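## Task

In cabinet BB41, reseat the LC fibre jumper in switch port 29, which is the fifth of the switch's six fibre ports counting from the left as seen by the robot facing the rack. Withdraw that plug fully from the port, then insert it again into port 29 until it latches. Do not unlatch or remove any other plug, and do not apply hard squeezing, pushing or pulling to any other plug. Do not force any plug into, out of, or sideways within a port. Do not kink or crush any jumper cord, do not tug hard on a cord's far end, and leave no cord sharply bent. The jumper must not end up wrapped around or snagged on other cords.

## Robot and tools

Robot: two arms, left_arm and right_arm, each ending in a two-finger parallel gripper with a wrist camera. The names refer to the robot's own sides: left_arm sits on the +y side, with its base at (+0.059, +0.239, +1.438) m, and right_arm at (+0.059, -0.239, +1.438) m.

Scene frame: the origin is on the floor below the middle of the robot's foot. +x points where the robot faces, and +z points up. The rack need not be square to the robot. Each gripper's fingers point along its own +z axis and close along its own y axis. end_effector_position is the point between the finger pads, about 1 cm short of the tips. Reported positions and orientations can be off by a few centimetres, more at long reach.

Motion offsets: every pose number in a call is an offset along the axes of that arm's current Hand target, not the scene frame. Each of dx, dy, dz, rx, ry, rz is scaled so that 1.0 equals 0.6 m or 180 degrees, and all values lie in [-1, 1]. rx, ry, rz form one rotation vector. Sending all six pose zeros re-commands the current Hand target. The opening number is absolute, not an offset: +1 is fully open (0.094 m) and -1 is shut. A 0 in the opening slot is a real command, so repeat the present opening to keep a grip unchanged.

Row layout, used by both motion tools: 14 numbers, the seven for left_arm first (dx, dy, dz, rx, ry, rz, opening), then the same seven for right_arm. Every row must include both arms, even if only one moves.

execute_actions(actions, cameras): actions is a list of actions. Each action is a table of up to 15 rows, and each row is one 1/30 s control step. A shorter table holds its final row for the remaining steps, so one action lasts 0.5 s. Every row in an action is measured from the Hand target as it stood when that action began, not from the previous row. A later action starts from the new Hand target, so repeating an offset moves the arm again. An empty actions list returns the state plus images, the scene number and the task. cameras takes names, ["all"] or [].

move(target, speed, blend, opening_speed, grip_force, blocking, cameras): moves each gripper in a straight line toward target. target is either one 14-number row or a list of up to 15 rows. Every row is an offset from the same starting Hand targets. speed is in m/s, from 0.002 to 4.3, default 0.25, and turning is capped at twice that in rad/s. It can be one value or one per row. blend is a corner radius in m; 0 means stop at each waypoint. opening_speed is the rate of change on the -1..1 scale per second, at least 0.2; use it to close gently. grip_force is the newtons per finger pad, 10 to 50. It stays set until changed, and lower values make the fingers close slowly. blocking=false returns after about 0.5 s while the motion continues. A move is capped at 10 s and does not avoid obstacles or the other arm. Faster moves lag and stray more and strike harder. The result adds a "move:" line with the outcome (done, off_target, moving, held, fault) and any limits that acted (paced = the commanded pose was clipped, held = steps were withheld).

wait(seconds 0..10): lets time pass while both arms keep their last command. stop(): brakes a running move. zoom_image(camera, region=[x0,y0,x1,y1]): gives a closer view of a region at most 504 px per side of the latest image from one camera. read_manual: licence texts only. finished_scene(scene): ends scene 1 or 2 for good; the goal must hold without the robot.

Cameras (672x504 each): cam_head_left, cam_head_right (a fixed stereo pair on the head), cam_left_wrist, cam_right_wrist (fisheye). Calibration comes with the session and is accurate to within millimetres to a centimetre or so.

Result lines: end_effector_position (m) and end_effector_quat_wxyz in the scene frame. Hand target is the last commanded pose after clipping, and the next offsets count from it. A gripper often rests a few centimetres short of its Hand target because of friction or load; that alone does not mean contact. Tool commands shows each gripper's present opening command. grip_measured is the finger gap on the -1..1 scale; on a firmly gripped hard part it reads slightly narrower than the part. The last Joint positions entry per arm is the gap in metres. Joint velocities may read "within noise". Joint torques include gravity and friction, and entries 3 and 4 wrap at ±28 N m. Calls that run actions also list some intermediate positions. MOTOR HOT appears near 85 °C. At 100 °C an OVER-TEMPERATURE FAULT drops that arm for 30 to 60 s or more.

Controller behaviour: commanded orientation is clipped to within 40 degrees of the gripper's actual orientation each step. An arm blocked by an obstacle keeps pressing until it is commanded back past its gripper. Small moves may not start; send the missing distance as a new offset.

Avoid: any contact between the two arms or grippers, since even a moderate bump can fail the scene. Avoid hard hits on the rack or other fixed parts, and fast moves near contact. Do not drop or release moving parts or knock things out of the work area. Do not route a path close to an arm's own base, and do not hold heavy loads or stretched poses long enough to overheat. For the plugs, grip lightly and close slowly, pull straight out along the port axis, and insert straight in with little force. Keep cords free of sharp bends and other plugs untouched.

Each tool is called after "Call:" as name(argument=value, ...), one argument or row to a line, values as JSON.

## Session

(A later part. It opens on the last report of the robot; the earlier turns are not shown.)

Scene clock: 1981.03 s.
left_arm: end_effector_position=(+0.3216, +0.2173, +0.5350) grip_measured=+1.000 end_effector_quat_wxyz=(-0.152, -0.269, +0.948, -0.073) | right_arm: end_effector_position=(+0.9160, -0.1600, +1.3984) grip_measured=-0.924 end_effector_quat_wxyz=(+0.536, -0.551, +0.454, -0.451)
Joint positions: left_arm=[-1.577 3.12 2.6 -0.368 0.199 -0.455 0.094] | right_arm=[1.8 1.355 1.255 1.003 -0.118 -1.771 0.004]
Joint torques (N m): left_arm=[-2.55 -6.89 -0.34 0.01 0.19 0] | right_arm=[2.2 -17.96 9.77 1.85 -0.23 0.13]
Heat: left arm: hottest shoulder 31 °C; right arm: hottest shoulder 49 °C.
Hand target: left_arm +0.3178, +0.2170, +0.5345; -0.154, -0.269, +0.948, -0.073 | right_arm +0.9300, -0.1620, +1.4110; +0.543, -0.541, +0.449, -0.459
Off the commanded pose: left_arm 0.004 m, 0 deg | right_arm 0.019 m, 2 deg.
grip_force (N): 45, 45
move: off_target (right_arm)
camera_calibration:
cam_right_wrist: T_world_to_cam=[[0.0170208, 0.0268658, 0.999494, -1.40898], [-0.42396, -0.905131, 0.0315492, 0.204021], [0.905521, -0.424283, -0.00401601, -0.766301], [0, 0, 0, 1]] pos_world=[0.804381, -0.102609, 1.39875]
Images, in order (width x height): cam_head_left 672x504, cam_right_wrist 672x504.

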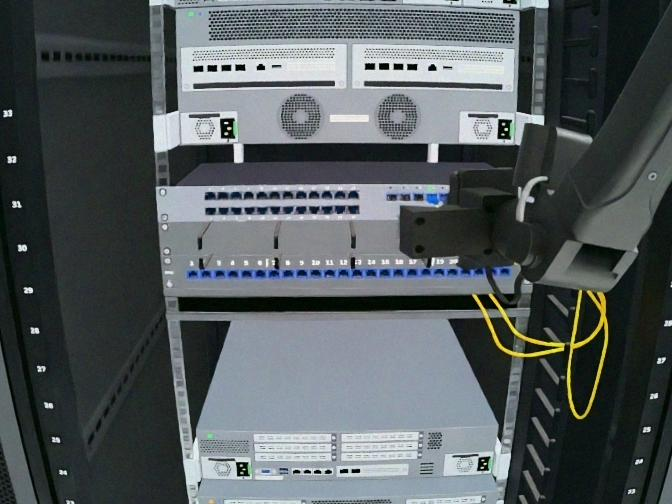

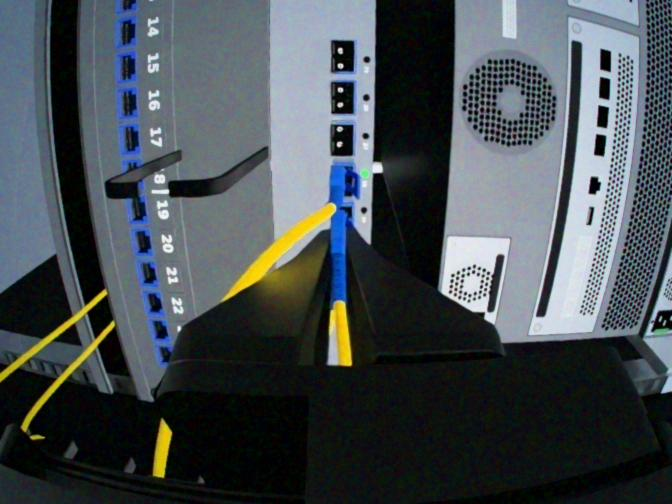

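Call:
zoom_image(
  camera="cam_right_wrist",
  region=[310, 150, 380, 260],
)

Call:
zoom_image(
  camera="cam_head_left",
  region=[425, 175, 465, 220],
)

Scaled by 4.582 from the camera's 672x504 image, which has a finer 960x720 frame.

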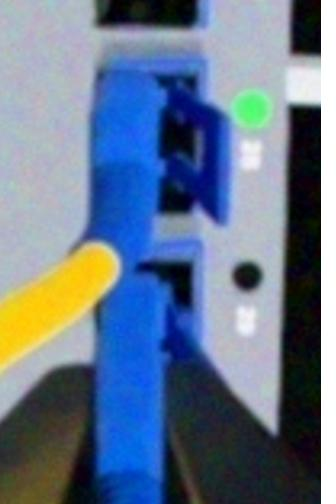

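Scaled by 11.200 from the camera's 672x504 image, which has a finer 960x720 frame.

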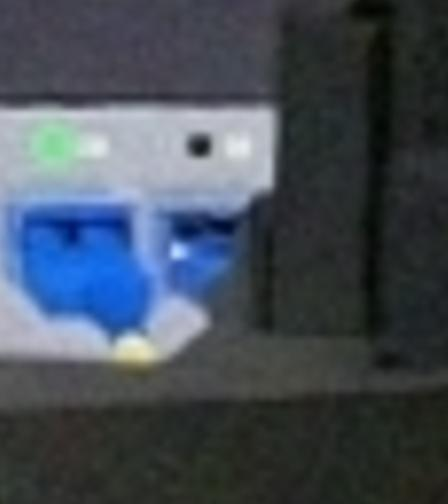

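Call:
move(
  target=[0,0,0,0,0,0,1,0.0009,0.0009,0.0049,0,0,0,-0.98],
  speed=0.02,
  cameras=["cam_head_left","cam_right_wrist"],
)

Call:
zoom_image(
  camera="cam_head_left",
  region=[425, 175, 465, 220],
)

Call:
zoom_image(
  camera="cam_right_wrist",
  region=[310, 150, 380, 260],
)

Scene clock: 2002.27 s.
left_arm: end_effector_position=(+0.3216, +0.2173, +0.5350) grip_measured=+1.000 end_effector_quat_wxyz=(-0.152, -0.269, +0.948, -0.073) | right_arm: end_effector_position=(+0.9190, -0.1599, +1.3993) grip_measured=-0.924 end_effector_quat_wxyz=(+0.537, -0.550, +0.453, -0.451)
Joint positions: left_arm=[-1.577 3.12 2.6 -0.368 0.199 -0.455 0.094] | right_arm=[1.8 1.358 1.264 0.998 -0.118 -1.771 0.004]
Joint torques (N m): left_arm=[-2.32 -7.06 -0.36 -0.1 0.21 0.02] | right_arm=[1.85 -17.85 9.92 1.85 -0.25 0.11]
Heat: left arm: hottest shoulder 31 °C; right arm: hottest shoulder 49 °C.
Hand target: left_arm +0.3178, +0.2170, +0.5345; -0.154, -0.269, +0.948, -0.073 | right_arm +0.9330, -0.1620, +1.4106; +0.543, -0.541, +0.449, -0.459
Off the commanded pose: left_arm 0.004 m, 0 deg | right_arm 0.018 m, 2 deg.
grip_force (N): 45, 45
move: off_target (right_arm)
camera_calibration:
cam_right_wrist: T_world_to_cam=[[0.0152034, 0.0267318, 0.999527, -1.40823], [-0.424431, -0.904941, 0.030658, 0.207013], [0.905333, -0.424697, -0.00241232, -0.771109], [0, 0, 0, 1]] pos_world=[0.807383, -0.102509, 1.39935]
Images, in order (width x height): cam_head_left 672x504, cam_right_wrist 672x504.

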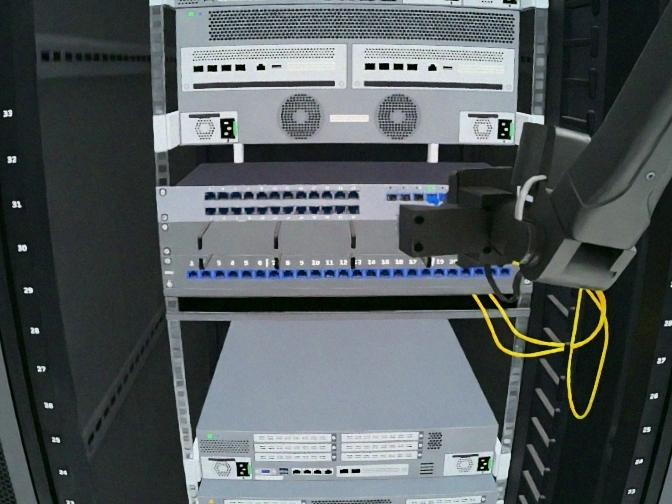

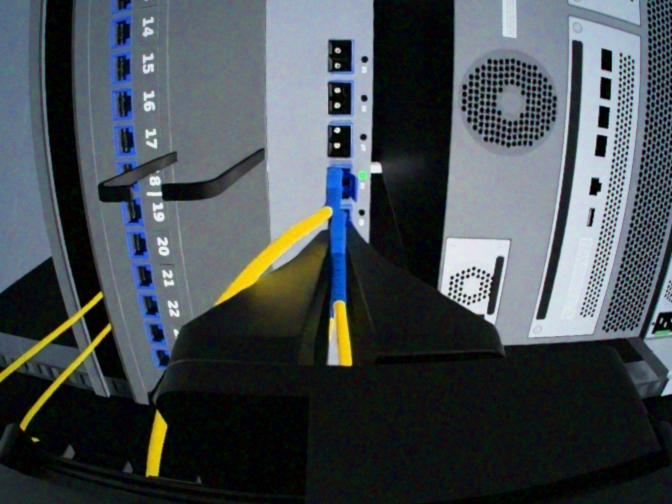

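Scaled by 11.200 from the camera's 672x504 image, which has a finer 960x720 frame.

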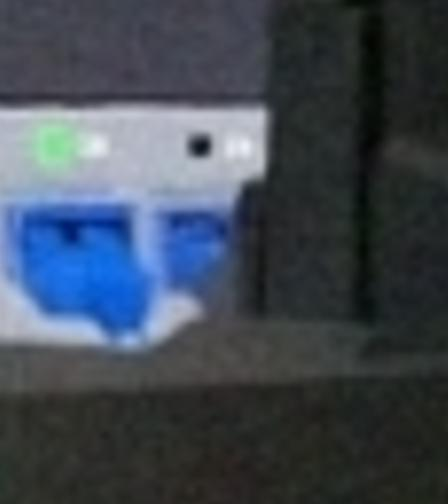

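Scaled by 4.582 from the camera's 672x504 image, which has a finer 960x720 frame.

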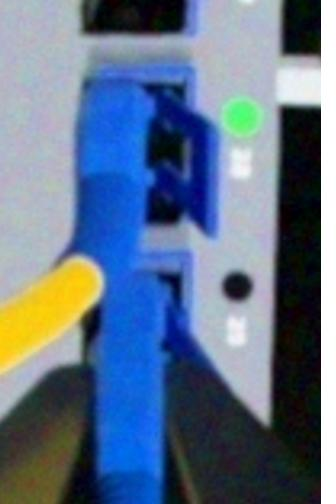

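Call:
move(
  target=[0,0,0,0,0,0,1,-0.0003,0.0025,-0.0016,0,0,0,-0.98],
  speed=0.02,
)

Scene clock: 2012.53 s.
left_arm: end_effector_position=(+0.3216, +0.2173, +0.5350) grip_measured=+1.000 end_effector_quat_wxyz=(-0.152, -0.269, +0.948, -0.073) | right_arm: end_effector_position=(+0.9187, -0.1596, +1.3972) grip_measured=-0.924 end_effector_quat_wxyz=(+0.536, -0.551, +0.454, -0.450)
Joint positions: left_arm=[-1.577 3.12 2.6 -0.368 0.199 -0.455 0.094] | right_arm=[1.8 1.361 1.264 0.997 -0.118 -1.771 0.004]
Joint torques (N m): left_arm=[-2.32 -7.06 -0.34 -0.08 0.18 0.01] | right_arm=[1.38 -17.79 9.61 2.02 -0.24 0.14]
Heat: left arm: hottest shoulder 31 °C; right arm: hottest shoulder 48 °C.
Hand target: left_arm +0.3178, +0.2170, +0.5345; -0.154, -0.269, +0.948, -0.073 | right_arm +0.9320, -0.1620, +1.4088; +0.543, -0.541, +0.449, -0.459
Off the commanded pose: left_arm 0.004 m, 0 deg | right_arm 0.018 m, 2 deg.
grip_force (N): 45, 45
move: off_target (right_arm)

Call:
move(
  target=[0,0,0,0,0,0,1,0.0009,0,0.0049,0,0,0,-0.98],
  speed=0.02,
  cameras=["cam_head_left","cam_right_wrist"],
)

Call:
zoom_image(
  camera="cam_head_left",
  region=[425, 175, 465, 220],
)

Call:
zoom_image(
  camera="cam_right_wrist",
  region=[310, 150, 380, 260],
)

Scene clock: 2020.93 s.
left_arm: end_effector_position=(+0.3216, +0.2173, +0.5350) grip_measured=+1.000 end_effector_quat_wxyz=(-0.152, -0.269, +0.948, -0.073) | right_arm: end_effector_position=(+0.9190, -0.1593, +1.3965) grip_measured=-0.924 end_effector_quat_wxyz=(+0.536, -0.551, +0.454, -0.450)
Joint positions: left_arm=[-1.577 3.12 2.6 -0.368 0.199 -0.455 0.094] | right_arm=[1.8 1.363 1.266 0.997 -0.119 -1.771 0.004]
Joint torques (N m): left_arm=[-1.96 -6.89 -0.24 -0.12 0.21 0] | right_arm=[1.79 -17.85 10.37 1.8 -0.25 0.12]
Heat: left arm: hottest shoulder 31 °C; right arm: hottest shoulder 49 °C.
Hand target: left_arm +0.3178, +0.2170, +0.5345; -0.154, -0.269, +0.948, -0.073 | right_arm +0.9350, -0.1619, +1.4089; +0.543, -0.541, +0.449, -0.459
Off the commanded pose: left_arm 0.004 m, 0 deg | right_arm 0.020 m, 2 deg.
grip_force (N): 45, 45
move: off_target (right_arm)
camera_calibration:
cam_right_wrist: T_world_to_cam=[[0.018438, 0.0268625, 0.999469, -1.40835], [-0.423421, -0.905363, 0.0321444, 0.204469], [0.905746, -0.423788, -0.00531894, -0.767032], [0, 0, 0, 1]] pos_world=[0.807279, -0.102109, 1.39695]
Images, in order (width x height): cam_head_left 672x504, cam_right_wrist 672x504.

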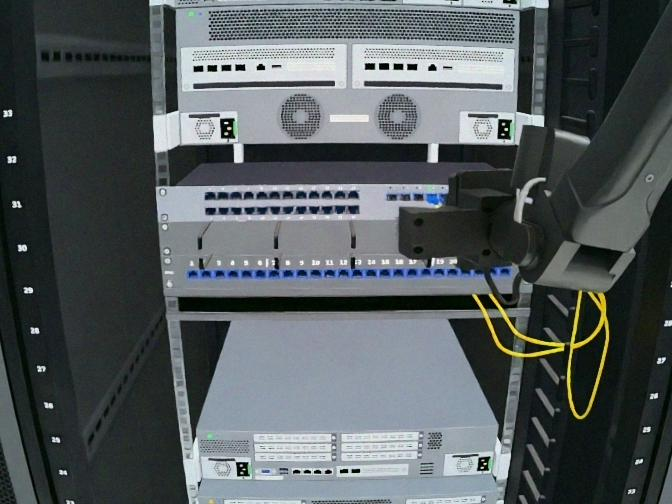

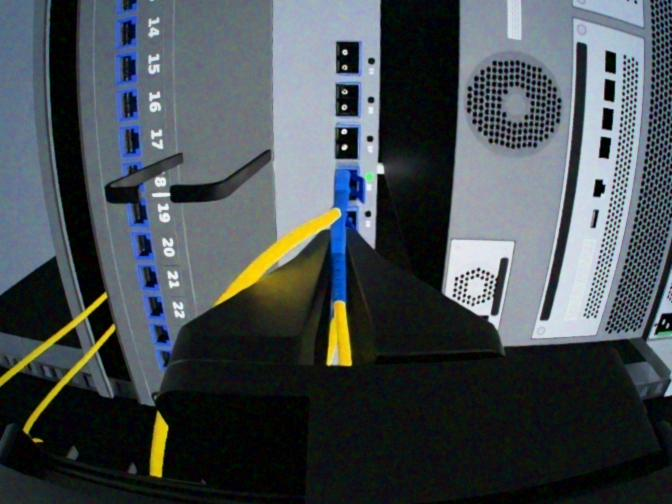

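Scaled by 11.200 from the camera's 672x504 image, which has a finer 960x720 frame.

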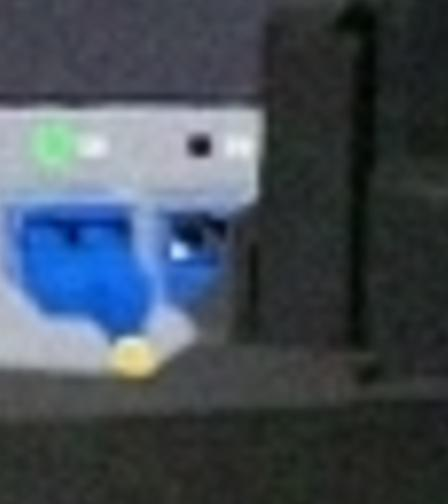

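Scaled by 4.582 from the camera's 672x504 image, which has a finer 960x720 frame.

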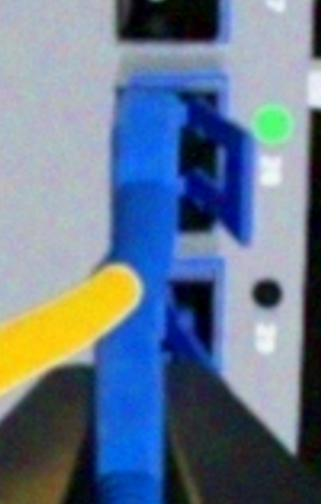

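Call:
move(
  target=[
    [0,0,0,0,0,0,1,-0.0118,-0.0053,-0.0689,0,0,0,-0.98],
    [0,0,0,0,0,0,1,0.0008,-0.0026,0.0015,0,0,0,-0.98],
  ],
  speed=[0.04,0.03],
  cameras=["cam_head_left","cam_right_wrist"],
)

Call:
zoom_image(
  camera="cam_head_left",
  region=[425, 175, 465, 220],
)

Call:
zoom_image(
  camera="cam_right_wrist",
  region=[310, 150, 380, 260],
)

Scene clock: 2038.23 s.
left_arm: end_effector_position=(+0.3216, +0.2173, +0.5350) grip_measured=+1.000 end_effector_quat_wxyz=(-0.152, -0.269, +0.948, -0.073) | right_arm: end_effector_position=(+0.9193, -0.1598, +1.3991) grip_measured=-0.924 end_effector_quat_wxyz=(+0.537, -0.550, +0.453, -0.451)
Joint positions: left_arm=[-1.577 3.12 2.6 -0.368 0.199 -0.455 0.094] | right_arm=[1.8 1.359 1.266 0.997 -0.119 -1.771 0.004]
Joint torques (N m): left_arm=[-1.85 -6.95 -0.35 -0.08 0.2 0] | right_arm=[1.79 -17.96 10.52 1.68 -0.26 0.11]
Heat: left arm: hottest shoulder 31 °C; right arm: hottest shoulder 48 °C.
Hand target: left_arm +0.3178, +0.2170, +0.5345; -0.154, -0.269, +0.948, -0.073 | right_arm +0.9360, -0.1623, +1.4105; +0.543, -0.541, +0.449, -0.459
Off the commanded pose: left_arm 0.004 m, 0 deg | right_arm 0.020 m, 2 deg.
grip_force (N): 45, 45
move: off_target (right_arm)
camera_calibration:
cam_right_wrist: T_world_to_cam=[[0.0150578, 0.0266903, 0.99953, -1.40802], [-0.424032, -0.905132, 0.0305576, 0.206941], [0.905522, -0.424293, -0.00231178, -0.771634], [0, 0, 0, 1]] pos_world=[0.807683, -0.102509, 1.39925]
Images, in order (width x height): cam_head_left 672x504, cam_right_wrist 672x504.

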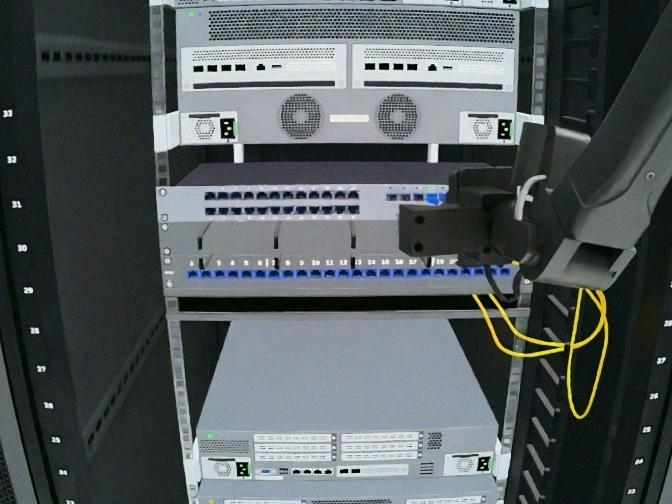

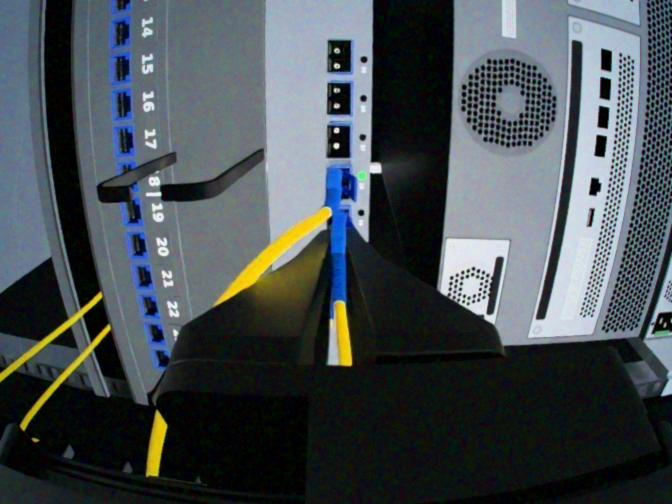

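Scaled by 11.200 from the camera's 672x504 image, which has a finer 960x720 frame.

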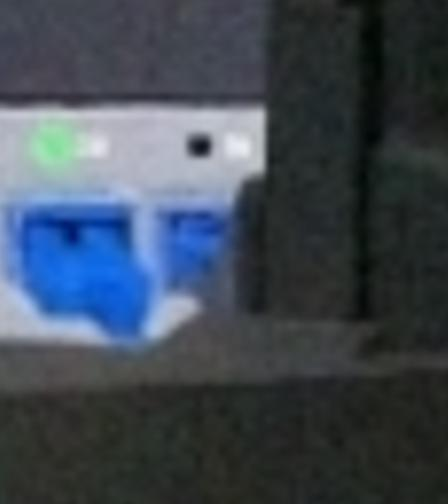

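Scaled by 4.582 from the camera's 672x504 image, which has a finer 960x720 frame.

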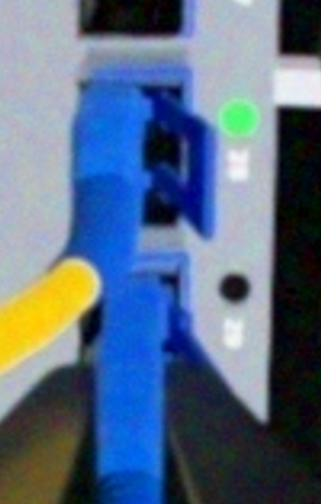

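Call:
move(
  target=[
    [0,0,0,0,0,0,1,-0.0128,-0.0002,-0.0705,0,0,0,-0.98],
    [0,0,0,0,0,0,1,-0.0002,0.0025,0,0,0,0,-0.98],
  ],
  speed=[0.04,0.03],
  cameras=["cam_head_left","cam_right_wrist"],
)

Call:
zoom_image(
  camera="cam_head_left",
  region=[425, 175, 465, 220],
)

Call:
zoom_image(
  camera="cam_right_wrist",
  region=[310, 150, 380, 260],
)

Scene clock: 2053.33 s.
left_arm: end_effector_position=(+0.3216, +0.2173, +0.5350) grip_measured=+1.000 end_effector_quat_wxyz=(-0.152, -0.269, +0.948, -0.073) | right_arm: end_effector_position=(+0.9193, -0.1593, +1.3971) grip_measured=-0.924 end_effector_quat_wxyz=(+0.537, -0.551, +0.453, -0.451)
Joint positions: left_arm=[-1.577 3.12 2.6 -0.368 0.199 -0.455 0.094] | right_arm=[1.8 1.363 1.267 0.999 -0.119 -1.771 0.004]
Joint torques (N m): left_arm=[-1.79 -6.95 -0.4 -0.06 0.19 -0.02] | right_arm=[1.73 -17.73 10.58 1.69 -0.25 0.13]
Heat: left arm: hottest shoulder 31 °C; right arm: hottest elbow 48 °C.
Hand target: left_arm +0.3178, +0.2170, +0.5345; -0.154, -0.269, +0.948, -0.073 | right_arm +0.9360, -0.1622, +1.4091; +0.543, -0.541, +0.449, -0.459
Off the commanded pose: left_arm 0.004 m, 0 deg | right_arm 0.021 m, 2 deg.
grip_force (N): 45, 45
move: off_target (right_arm)
camera_calibration:
cam_right_wrist: T_world_to_cam=[[0.0163727, 0.0267357, 0.999508, -1.40716], [-0.423092, -0.905551, 0.031153, 0.205685], [0.905939, -0.423395, -0.0035146, -0.76994], [0, 0, 0, 1]] pos_world=[0.807581, -0.102109, 1.39735]
Images, in order (width x height): cam_head_left 672x504, cam_right_wrist 672x504.

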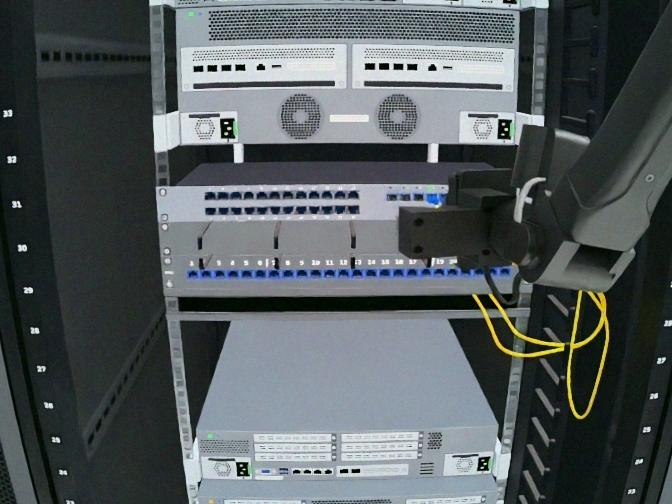

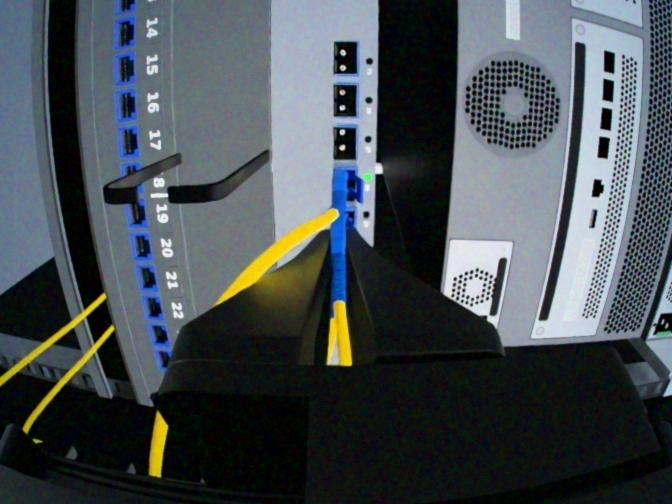

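Scaled by 11.200 from the camera's 672x504 image, which has a finer 960x720 frame.

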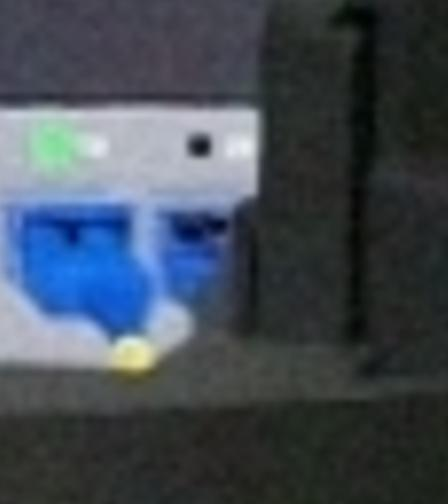

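Scaled by 4.582 from the camera's 672x504 image, which has a finer 960x720 frame.

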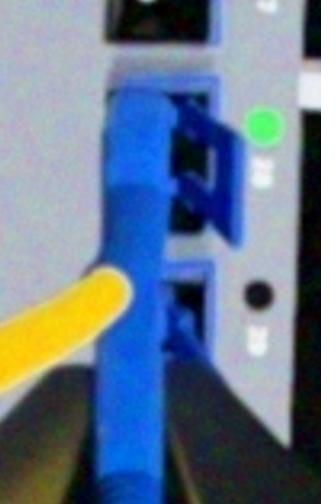

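Call:
move(
  target=[
    [0,0,0,0,0,0,1,-0.0072,-0.0034,-0.0715,0,0,0,-0.98],
    [0,0,0,0,0,0,1,0.0054,-0.0007,-0.001,0,0,0,-0.98],
  ],
  speed=[0.04,0.03],
  cameras=["cam_head_left","cam_right_wrist"],
)

Call:
zoom_image(
  camera="cam_head_left",
  region=[425, 175, 465, 220],
)

Call:
zoom_image(
  camera="cam_right_wrist",
  region=[310, 150, 380, 260],
)

Scene clock: 2082.13 s.
left_arm: end_effector_position=(+0.3216, +0.2173, +0.5350) grip_measured=+1.000 end_effector_quat_wxyz=(-0.152, -0.269, +0.948, -0.073) | right_arm: end_effector_position=(+0.9192, -0.1604, +1.3973) grip_measured=-0.924 end_effector_quat_wxyz=(+0.537, -0.552, +0.453, -0.450)
Joint positions: left_arm=[-1.577 3.12 2.6 -0.368 0.199 -0.455 0.094] | right_arm=[1.797 1.361 1.266 0.997 -0.123 -1.769 0.004]
Joint torques (N m): left_arm=[-2.61 -6.77 -0.35 -0.05 0.18 0] | right_arm=[1.14 -17.9 10.47 1.68 -0.27 0.15]
Heat: left arm: hottest shoulder 31 °C; right arm: hottest elbow 50 °C.
Hand target: left_arm +0.3178, +0.2170, +0.5345; -0.154, -0.269, +0.948, -0.073 | right_arm +0.9359, -0.1656, +1.4095; +0.543, -0.542, +0.449, -0.459
Off the commanded pose: left_arm 0.004 m, 0 deg | right_arm 0.021 m, 2 deg.
grip_force (N): 45, 45
move: off_target (right_arm)
camera_calibration:
cam_right_wrist: T_world_to_cam=[[0.0170255, 0.0273171, 0.999482, -1.40775], [-0.421441, -0.906293, 0.0319491, 0.201894], [0.906696, -0.421767, -0.00391754, -0.770188], [0, 0, 0, 1]] pos_world=[0.80738, -0.103409, 1.39755]
Images, in order (width x height): cam_head_left 672x504, cam_right_wrist 672x504.

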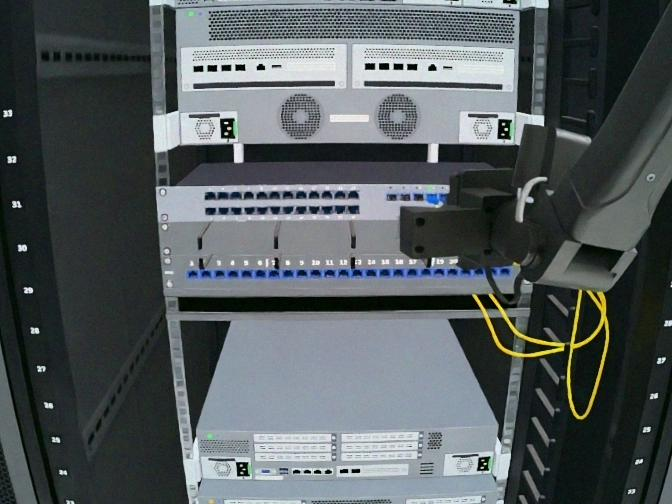

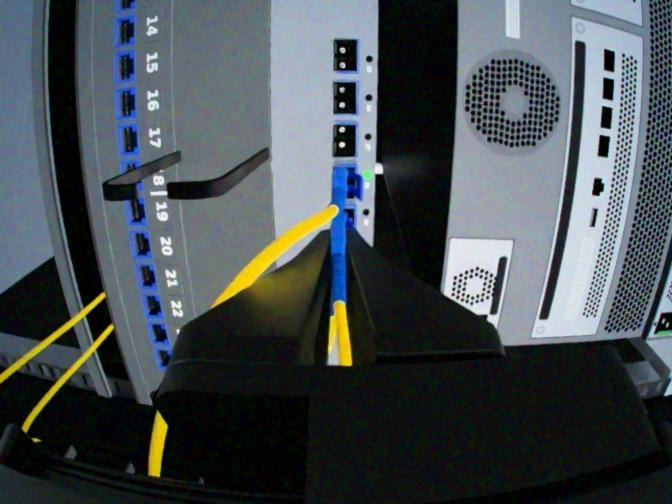

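Scaled by 11.200 from the camera's 672x504 image, which has a finer 960x720 frame.

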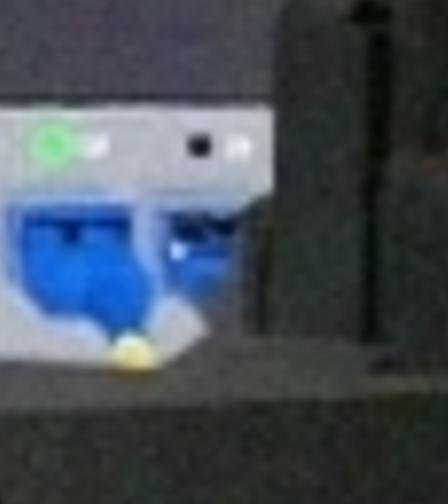

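Scaled by 4.582 from the camera's 672x504 image, which has a finer 960x720 frame.

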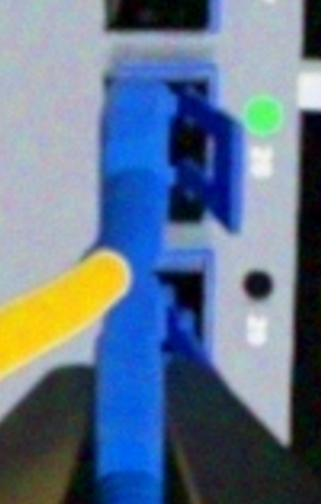

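Call:
zoom_image(
  camera="cam_right_wrist",
  region=[320, 160, 370, 220],
)

Call:
zoom_image(
  camera="cam_right_wrist",
  region=[320, 200, 370, 260],
)

Call:
zoom_image(
  camera="cam_head_left",
  region=[424, 190, 454, 210],
)

Call:
zoom_image(
  camera="cam_head_left",
  region=[384, 186, 454, 210],
)

Scaled by 8.400 from the camera's 672x504 image, which has a finer 960x720 frame.

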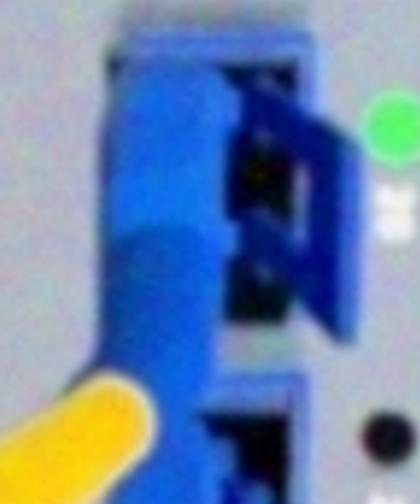

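Scaled by 8.400 from the camera's 672x504 image, which has a finer 960x720 frame.

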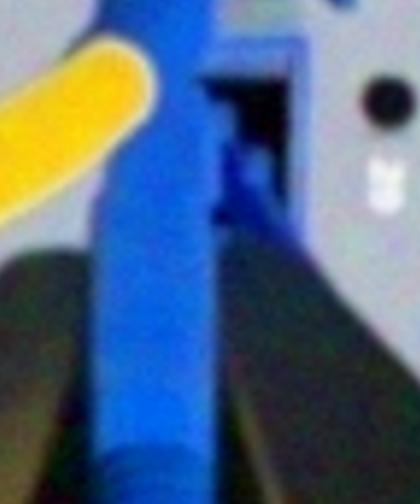

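Scaled by 16.800 from the camera's 672x504 image, which has a finer 960x720 frame.

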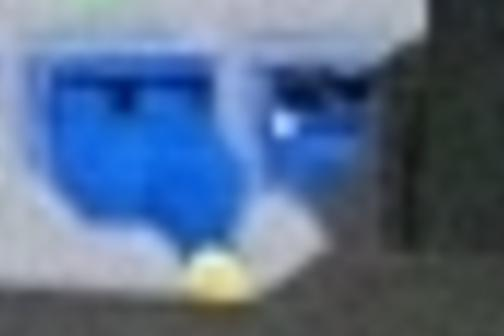

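Scaled by 7.200 from the camera's 672x504 image, which has a finer 960x720 frame.

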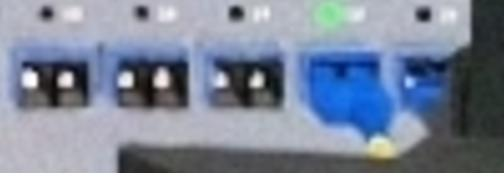

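Call:
move(
  target=[
    [0,0,0,0,0,0,1,-0.0129,-0.0042,-0.0705,0,0,0,-0.98],
    [0,0,0,0,0,0,1,-0.0004,-0.0010,0.0003,0,0,0,-0.98],
  ],
  speed=[0.04,0.03],
  cameras=["cam_head_left","cam_right_wrist"],
)

Call:
zoom_image(
  camera="cam_head_left",
  region=[424, 190, 454, 210],
)

Call:
zoom_image(
  camera="cam_right_wrist",
  region=[310, 150, 380, 260],
)

Scene clock: 2164.83 s.
left_arm: end_effector_position=(+0.3216, +0.2173, +0.5350) grip_measured=+1.000 end_effector_quat_wxyz=(-0.152, -0.269, +0.948, -0.073) | right_arm: end_effector_position=(+0.9214, -0.1609, +1.3981) grip_measured=-0.924 end_effector_quat_wxyz=(+0.537, -0.551, +0.453, -0.450)
Joint positions: left_arm=[-1.577 3.12 2.6 -0.368 0.199 -0.455 0.094] | right_arm=[1.796 1.362 1.273 0.992 -0.123 -1.769 0.004]
Joint torques (N m): left_arm=[-2.26 -6.89 -0.4 -0.12 0.21 0] | right_arm=[1.38 -18.08 9.99 1.83 -0.22 0.16]
Heat: left arm: hottest shoulder 31 °C; right arm: hottest shoulder 51 °C.
Hand target: left_arm +0.3178, +0.2170, +0.5345; -0.154, -0.269, +0.948, -0.073 | right_arm +0.9360, -0.1654, +1.4100; +0.543, -0.542, +0.449, -0.459
Off the commanded pose: left_arm 0.004 m, 0 deg | right_arm 0.019 m, 2 deg.
grip_force (N): 45, 45
move: off_target (right_arm)
camera_calibration:
cam_right_wrist: T_world_to_cam=[[0.0168141, 0.0275267, 0.99948, -1.40838], [-0.421973, -0.906042, 0.0320522, 0.202745], [0.906452, -0.422292, -0.00361873, -0.772624], [0, 0, 0, 1]] pos_world=[0.80958, -0.103809, 1.39835]
Images, in order (width x height): cam_head_left 672x504, cam_right_wrist 672x504.

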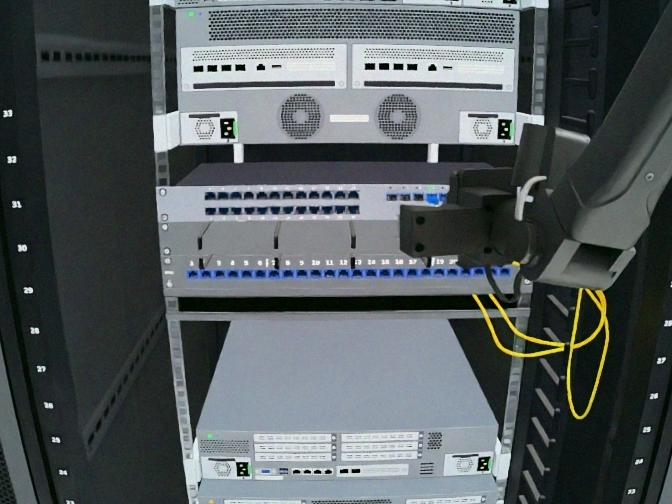

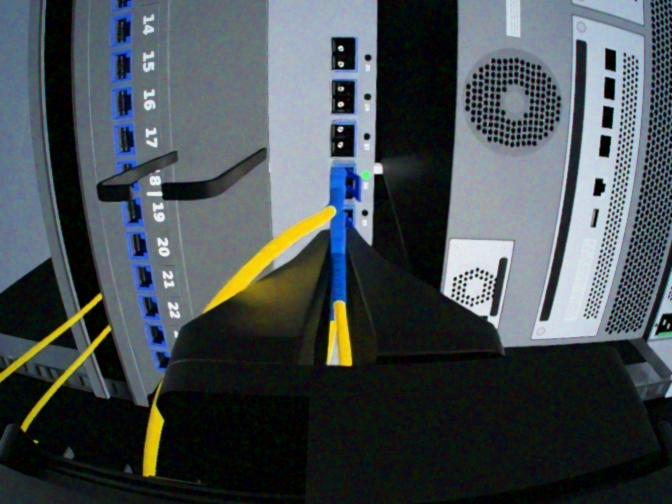

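Scaled by 16.800 from the camera's 672x504 image, which has a finer 960x720 frame.

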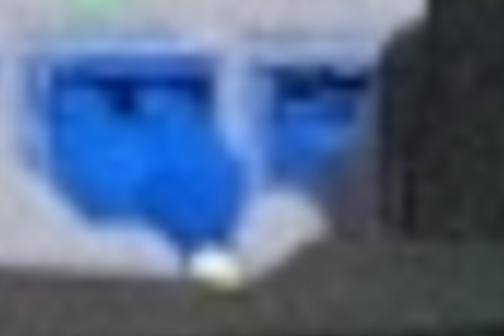

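Scaled by 4.582 from the camera's 672x504 image, which has a finer 960x720 frame.

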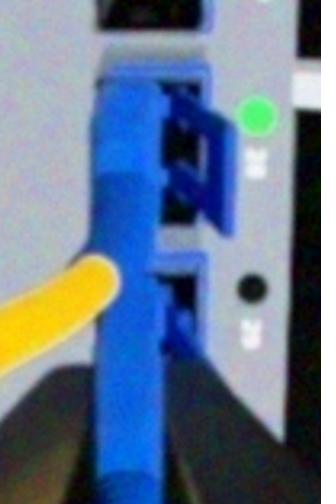

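Call:
move(
  target=[0,0,0,0,0,0,1,0.0012,0.0012,0.0066,0,0,0,-0.98],
  speed=0.02,
)

Scene clock: 2174.80 s.
left_arm: end_effector_position=(+0.3216, +0.2173, +0.5350) grip_measured=+1.000 end_effector_quat_wxyz=(-0.152, -0.269, +0.948, -0.073) | right_arm: end_effector_position=(+0.9224, -0.1608, +1.3980) grip_measured=-0.924 end_effector_quat_wxyz=(+0.537, -0.551, +0.453, -0.450)
Joint positions: left_arm=[-1.577 3.12 2.6 -0.368 0.199 -0.455 0.094] | right_arm=[1.796 1.364 1.276 0.99 -0.123 -1.769 0.004]
Joint torques (N m): left_arm=[-2.08 -7.41 -0.31 -0.17 0.19 -0.03] | right_arm=[1.61 -17.79 10.89 1.7 -0.27 0.15]
Heat: left arm: hottest shoulder 31 °C; right arm: hottest elbow 51 °C.
Hand target: left_arm +0.3178, +0.2170, +0.5345; -0.154, -0.269, +0.948, -0.073 | right_arm +0.9401, -0.1653, +1.4094; +0.543, -0.541, +0.449, -0.459
Off the commanded pose: left_arm 0.004 m, 0 deg | right_arm 0.022 m, 2 deg.
grip_force (N): 45, 45
move: off_target (right_arm)

Call:
execute_actions(
  actions=[],
  cameras=["cam_head_left","cam_right_wrist"],
)

Call:
zoom_image(
  camera="cam_head_left",
  region=[424, 190, 454, 210],
)

Call:
zoom_image(
  camera="cam_right_wrist",
  region=[310, 150, 380, 260],
)

Scene clock: 2180.97 s.
left_arm: end_effector_position=(+0.3216, +0.2173, +0.5350) grip_measured=+1.000 end_effector_quat_wxyz=(-0.152, -0.269, +0.948, -0.073) | right_arm: end_effector_position=(+0.9224, -0.1608, +1.3980) grip_measured=-0.924 end_effector_quat_wxyz=(+0.537, -0.551, +0.453, -0.450)
Joint positions: left_arm=[-1.577 3.12 2.6 -0.368 0.199 -0.455 0.094] | right_arm=[1.796 1.364 1.276 0.99 -0.123 -1.769 0.004]
Joint velocities: within noise
Joint torques (N m): left_arm=[-2.32 -7.12 -0.35 -0.14 0.22 0] | right_arm=[1.85 -17.79 10.92 1.66 -0.26 0.18]
Heat: left arm: hottest shoulder 31 °C; right arm: hottest elbow 50 °C.
Hand target: left_arm +0.3178, +0.2170, +0.5345; -0.154, -0.269, +0.948, -0.073 | right_arm +0.9401, -0.1653, +1.4094; +0.543, -0.541, +0.449, -0.459
Tool commands: left_gripper/opening=+1.0 right_gripper/opening=-0.98
Off the commanded pose: left_arm 0.004 m, 0 deg | right_arm 0.022 m, 2 deg.
grip_force (N): 45, 45
camera_calibration:
cam_right_wrist: T_world_to_cam=[[0.0168141, 0.0275267, 0.99948, -1.4083], [-0.421973, -0.906042, 0.0320522, 0.203261], [0.906452, -0.422292, -0.00361873, -0.773488], [0, 0, 0, 1]] pos_world=[0.81058, -0.103709, 1.39825]
Images, in order (width x height): cam_head_left 672x504, cam_right_wrist 672x504.

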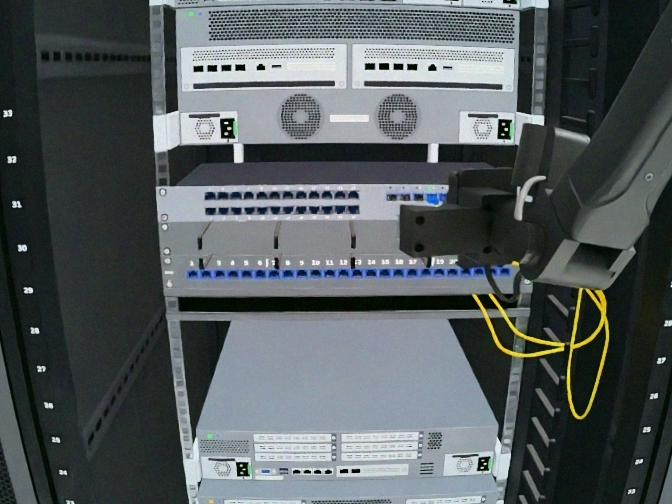

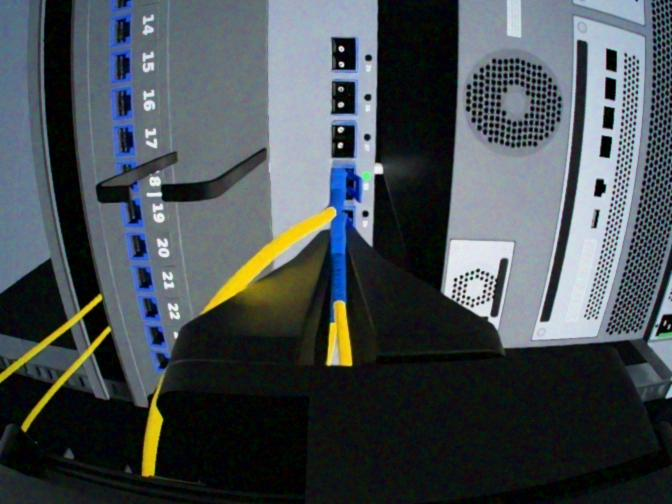

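Scaled by 16.800 from the camera's 672x504 image, which has a finer 960x720 frame.

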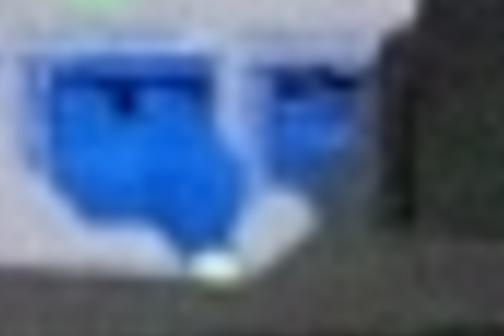

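Scaled by 4.582 from the camera's 672x504 image, which has a finer 960x720 frame.

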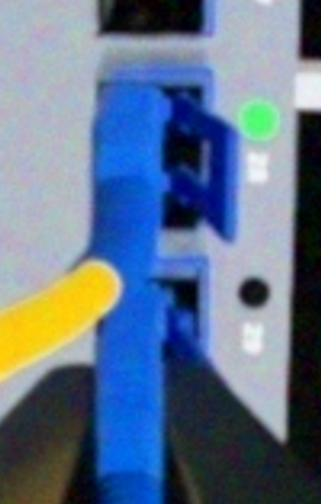

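Call:
move(
  target=[0,0,0,0,0,0,1,0.0009,0.0005,0.0049,0,0,0,-0.98],
  speed=0.02,
)

Scene clock: 2185.33 s.
left_arm: end_effector_position=(+0.3216, +0.2173, +0.5350) grip_measured=+1.000 end_effector_quat_wxyz=(-0.152, -0.269, +0.948, -0.073) | right_arm: end_effector_position=(+0.9228, -0.1607, +1.3980) grip_measured=-0.924 end_effector_quat_wxyz=(+0.537, -0.552, +0.453, -0.450)
Joint positions: left_arm=[-1.577 3.12 2.6 -0.368 0.199 -0.455 0.094] | right_arm=[1.796 1.364 1.278 0.988 -0.123 -1.769 0.004]
Joint torques (N m): left_arm=[-2.02 -7.06 -0.34 -0.17 0.21 -0.02] | right_arm=[1.38 -17.44 11.55 1.55 -0.26 0.16]
Heat: left arm: hottest shoulder 31 °C; right arm: hottest elbow 50 °C.
Hand target: left_arm +0.3178, +0.2170, +0.5345; -0.154, -0.269, +0.948, -0.073 | right_arm +0.9431, -0.1654, +1.4092; +0.543, -0.541, +0.449, -0.459
Off the commanded pose: left_arm 0.004 m, 0 deg | right_arm 0.024 m, 2 deg.
grip_force (N): 45, 45
move: off_target (right_arm)

Call:
move(
  target=[0,0,0,0,0,0,1,0.0009,0.0004,0.0049,0,0,0,-0.98],
  speed=0.02,
)

Call:
move(
  target=[0,0,0,0,0,0,1,0.0009,0.0004,0.0049,0,0,0,-0.98],
  speed=0.02,
  cameras=["cam_head_left","cam_right_wrist"],
)

Call:
zoom_image(
  camera="cam_head_left",
  region=[424, 190, 454, 210],
)

Call:
zoom_image(
  camera="cam_right_wrist",
  region=[310, 150, 380, 260],
)

Scene clock: 2196.90 s.
left_arm: end_effector_position=(+0.3216, +0.2173, +0.5350) grip_measured=+1.000 end_effector_quat_wxyz=(-0.152, -0.269, +0.948, -0.073) | right_arm: end_effector_position=(+0.9237, -0.1604, +1.3979) grip_measured=-0.924 end_effector_quat_wxyz=(+0.537, -0.552, +0.453, -0.450)
Joint positions: left_arm=[-1.577 3.12 2.6 -0.368 0.199 -0.455 0.094] | right_arm=[1.796 1.365 1.281 0.986 -0.124 -1.768 0.004]
Joint torques (N m): left_arm=[-2.14 -6.95 -0.39 -0.03 0.2 0.01] | right_arm=[1.26 -17.26 12.07 1.39 -0.26 0.16]
Heat: left arm: hottest shoulder 31 °C; right arm: hottest elbow 52 °C.
Hand target: left_arm +0.3178, +0.2170, +0.5345; -0.154, -0.269, +0.948, -0.073 | right_arm +0.9461, -0.1654, +1.4089; +0.543, -0.541, +0.449, -0.459
Off the commanded pose: left_arm 0.004 m, 0 deg | right_arm 0.025 m, 2 deg.
grip_force (N): 45, 45
move: off_target (right_arm)

Scene clock: 2197.67 s.
left_arm: end_effector_position=(+0.3216, +0.2173, +0.5350) grip_measured=+1.000 end_effector_quat_wxyz=(-0.152, -0.269, +0.948, -0.073) | right_arm: end_effector_position=(+0.9262, -0.1599, +1.3976) grip_measured=-0.924 end_effector_quat_wxyz=(+0.538, -0.552, +0.452, -0.449)
Joint positions: left_arm=[-1.577 3.12 2.6 -0.368 0.199 -0.455 0.094] | right_arm=[1.796 1.37 1.29 0.981 -0.126 -1.767 0.004]
Joint torques (N m): left_arm=[-2.49 -7.18 -0.35 -0.08 0.22 0.04] | right_arm=[1.32 -17.49 12.25 1.51 -0.16 0.17]
Heat: left arm: hottest shoulder 31 °C; right arm: hottest elbow 52 °C.
Hand target: left_arm +0.3178, +0.2170, +0.5345; -0.154, -0.269, +0.948, -0.073 | right_arm +0.9491, -0.1654, +1.4087; +0.543, -0.541, +0.449, -0.459
Off the commanded pose: left_arm 0.004 m, 0 deg | right_arm 0.026 m, 2 deg.
grip_force (N): 45, 45
move: off_target (right_arm)
camera_calibration:
cam_right_wrist: T_world_to_cam=[[0.0174777, 0.0259073, 0.999512, -1.40893], [-0.418758, -0.907574, 0.0308468, 0.20415], [0.90793, -0.419093, -0.00501342, -0.775462], [0, 0, 0, 1]] pos_world=[0.814179, -0.103207, 1.39805]
Images, in order (width x height): cam_head_left 672x504, cam_right_wrist 672x504.

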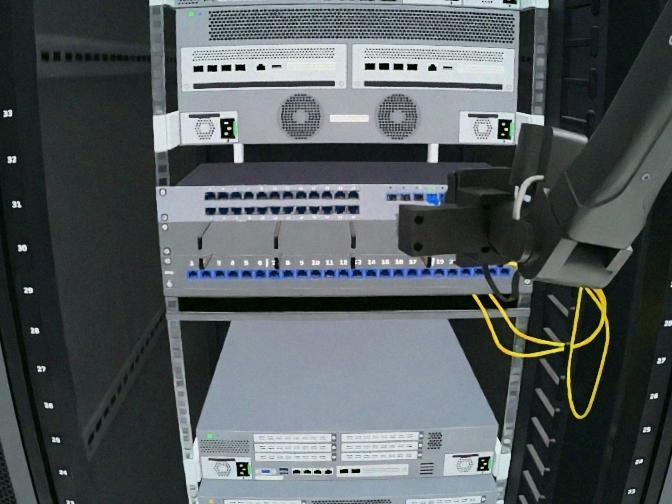

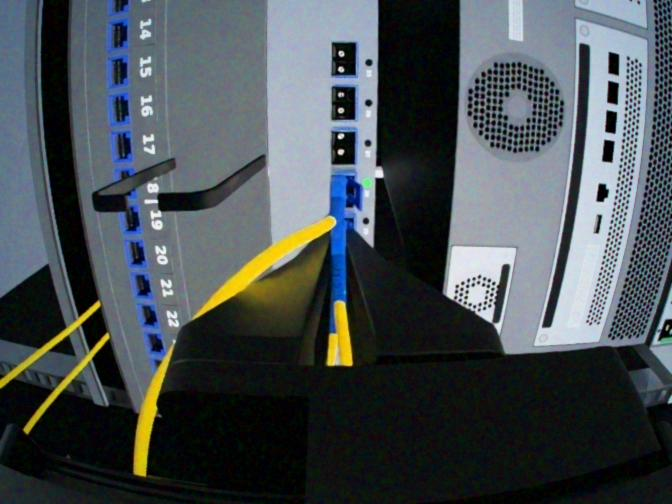

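Scaled by 16.800 from the camera's 672x504 image, which has a finer 960x720 frame.

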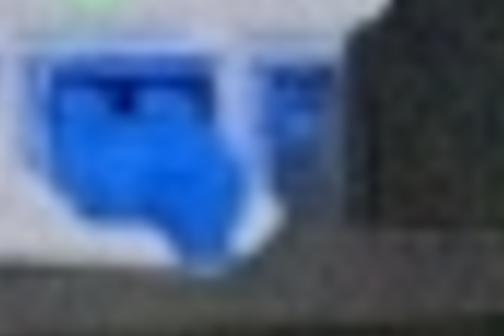

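Scaled by 4.582 from the camera's 672x504 image, which has a finer 960x720 frame.

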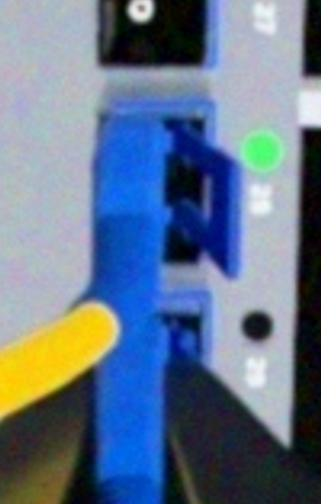

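Call:
move(
  target=[0,0,0,0,0,0,1,0.0009,0.0004,0.0049,0,0,0,-0.98],
  speed=0.02,
)

Call:
move(
  target=[0,0,0,0,0,0,1,0.0009,0.0004,0.0049,0,0,0,-0.98],
  speed=0.02,
)

Scene clock: 2208.23 s.
left_arm: end_effector_position=(+0.3216, +0.2173, +0.5350) grip_measured=+1.000 end_effector_quat_wxyz=(-0.152, -0.269, +0.948, -0.073) | right_arm: end_effector_position=(+0.9273, -0.1596, +1.3974) grip_measured=-0.924 end_effector_quat_wxyz=(+0.538, -0.552, +0.452, -0.448)
Joint positions: left_arm=[-1.577 3.12 2.6 -0.368 0.199 -0.455 0.094] | right_arm=[1.796 1.372 1.294 0.978 -0.127 -1.767 0.004]
Joint torques (N m): left_arm=[-2.32 -6.89 -0.35 0.06 0.21 -0.01] | right_arm=[1.44 -17.26 12.72 1.26 -0.14 0.18]
Heat: left arm: hottest shoulder 31 °C; right arm: hottest elbow 54 °C.
Hand target: left_arm +0.3178, +0.2170, +0.5345; -0.154, -0.269, +0.948, -0.073 | right_arm +0.9519, -0.1653, +1.4083; +0.543, -0.542, +0.449, -0.459
Off the commanded pose: left_arm 0.004 m, 0 deg | right_arm 0.028 m, 2 deg.
grip_force (N): 45, 45
move: off_target (right_arm)

Scene clock: 2209.07 s.
left_arm: end_effector_position=(+0.3216, +0.2173, +0.5350) grip_measured=+1.000 end_effector_quat_wxyz=(-0.152, -0.269, +0.948, -0.073) | right_arm: end_effector_position=(+0.9294, -0.1594, +1.3974) grip_measured=-0.924 end_effector_quat_wxyz=(+0.538, -0.552, +0.452, -0.448)
Joint positions: left_arm=[-1.577 3.12 2.6 -0.368 0.199 -0.455 0.094] | right_arm=[1.796 1.375 1.301 0.974 -0.128 -1.767 0.004]
Joint torques (N m): left_arm=[-2.32 -6.83 -0.38 -0.05 0.21 -0.01] | right_arm=[1.44 -17.03 12.93 1.35 -0.12 0.16]
Heat: left arm: hottest shoulder 31 °C; right arm: hottest elbow 54 °C.
Hand target: left_arm +0.3178, +0.2170, +0.5345; -0.154, -0.269, +0.948, -0.073 | right_arm +0.9550, -0.1654, +1.4083; +0.543, -0.541, +0.449, -0.459
Off the commanded pose: left_arm 0.004 m, 0 deg | right_arm 0.028 m, 2 deg.
grip_force (N): 45, 45
move: off_target (right_arm)


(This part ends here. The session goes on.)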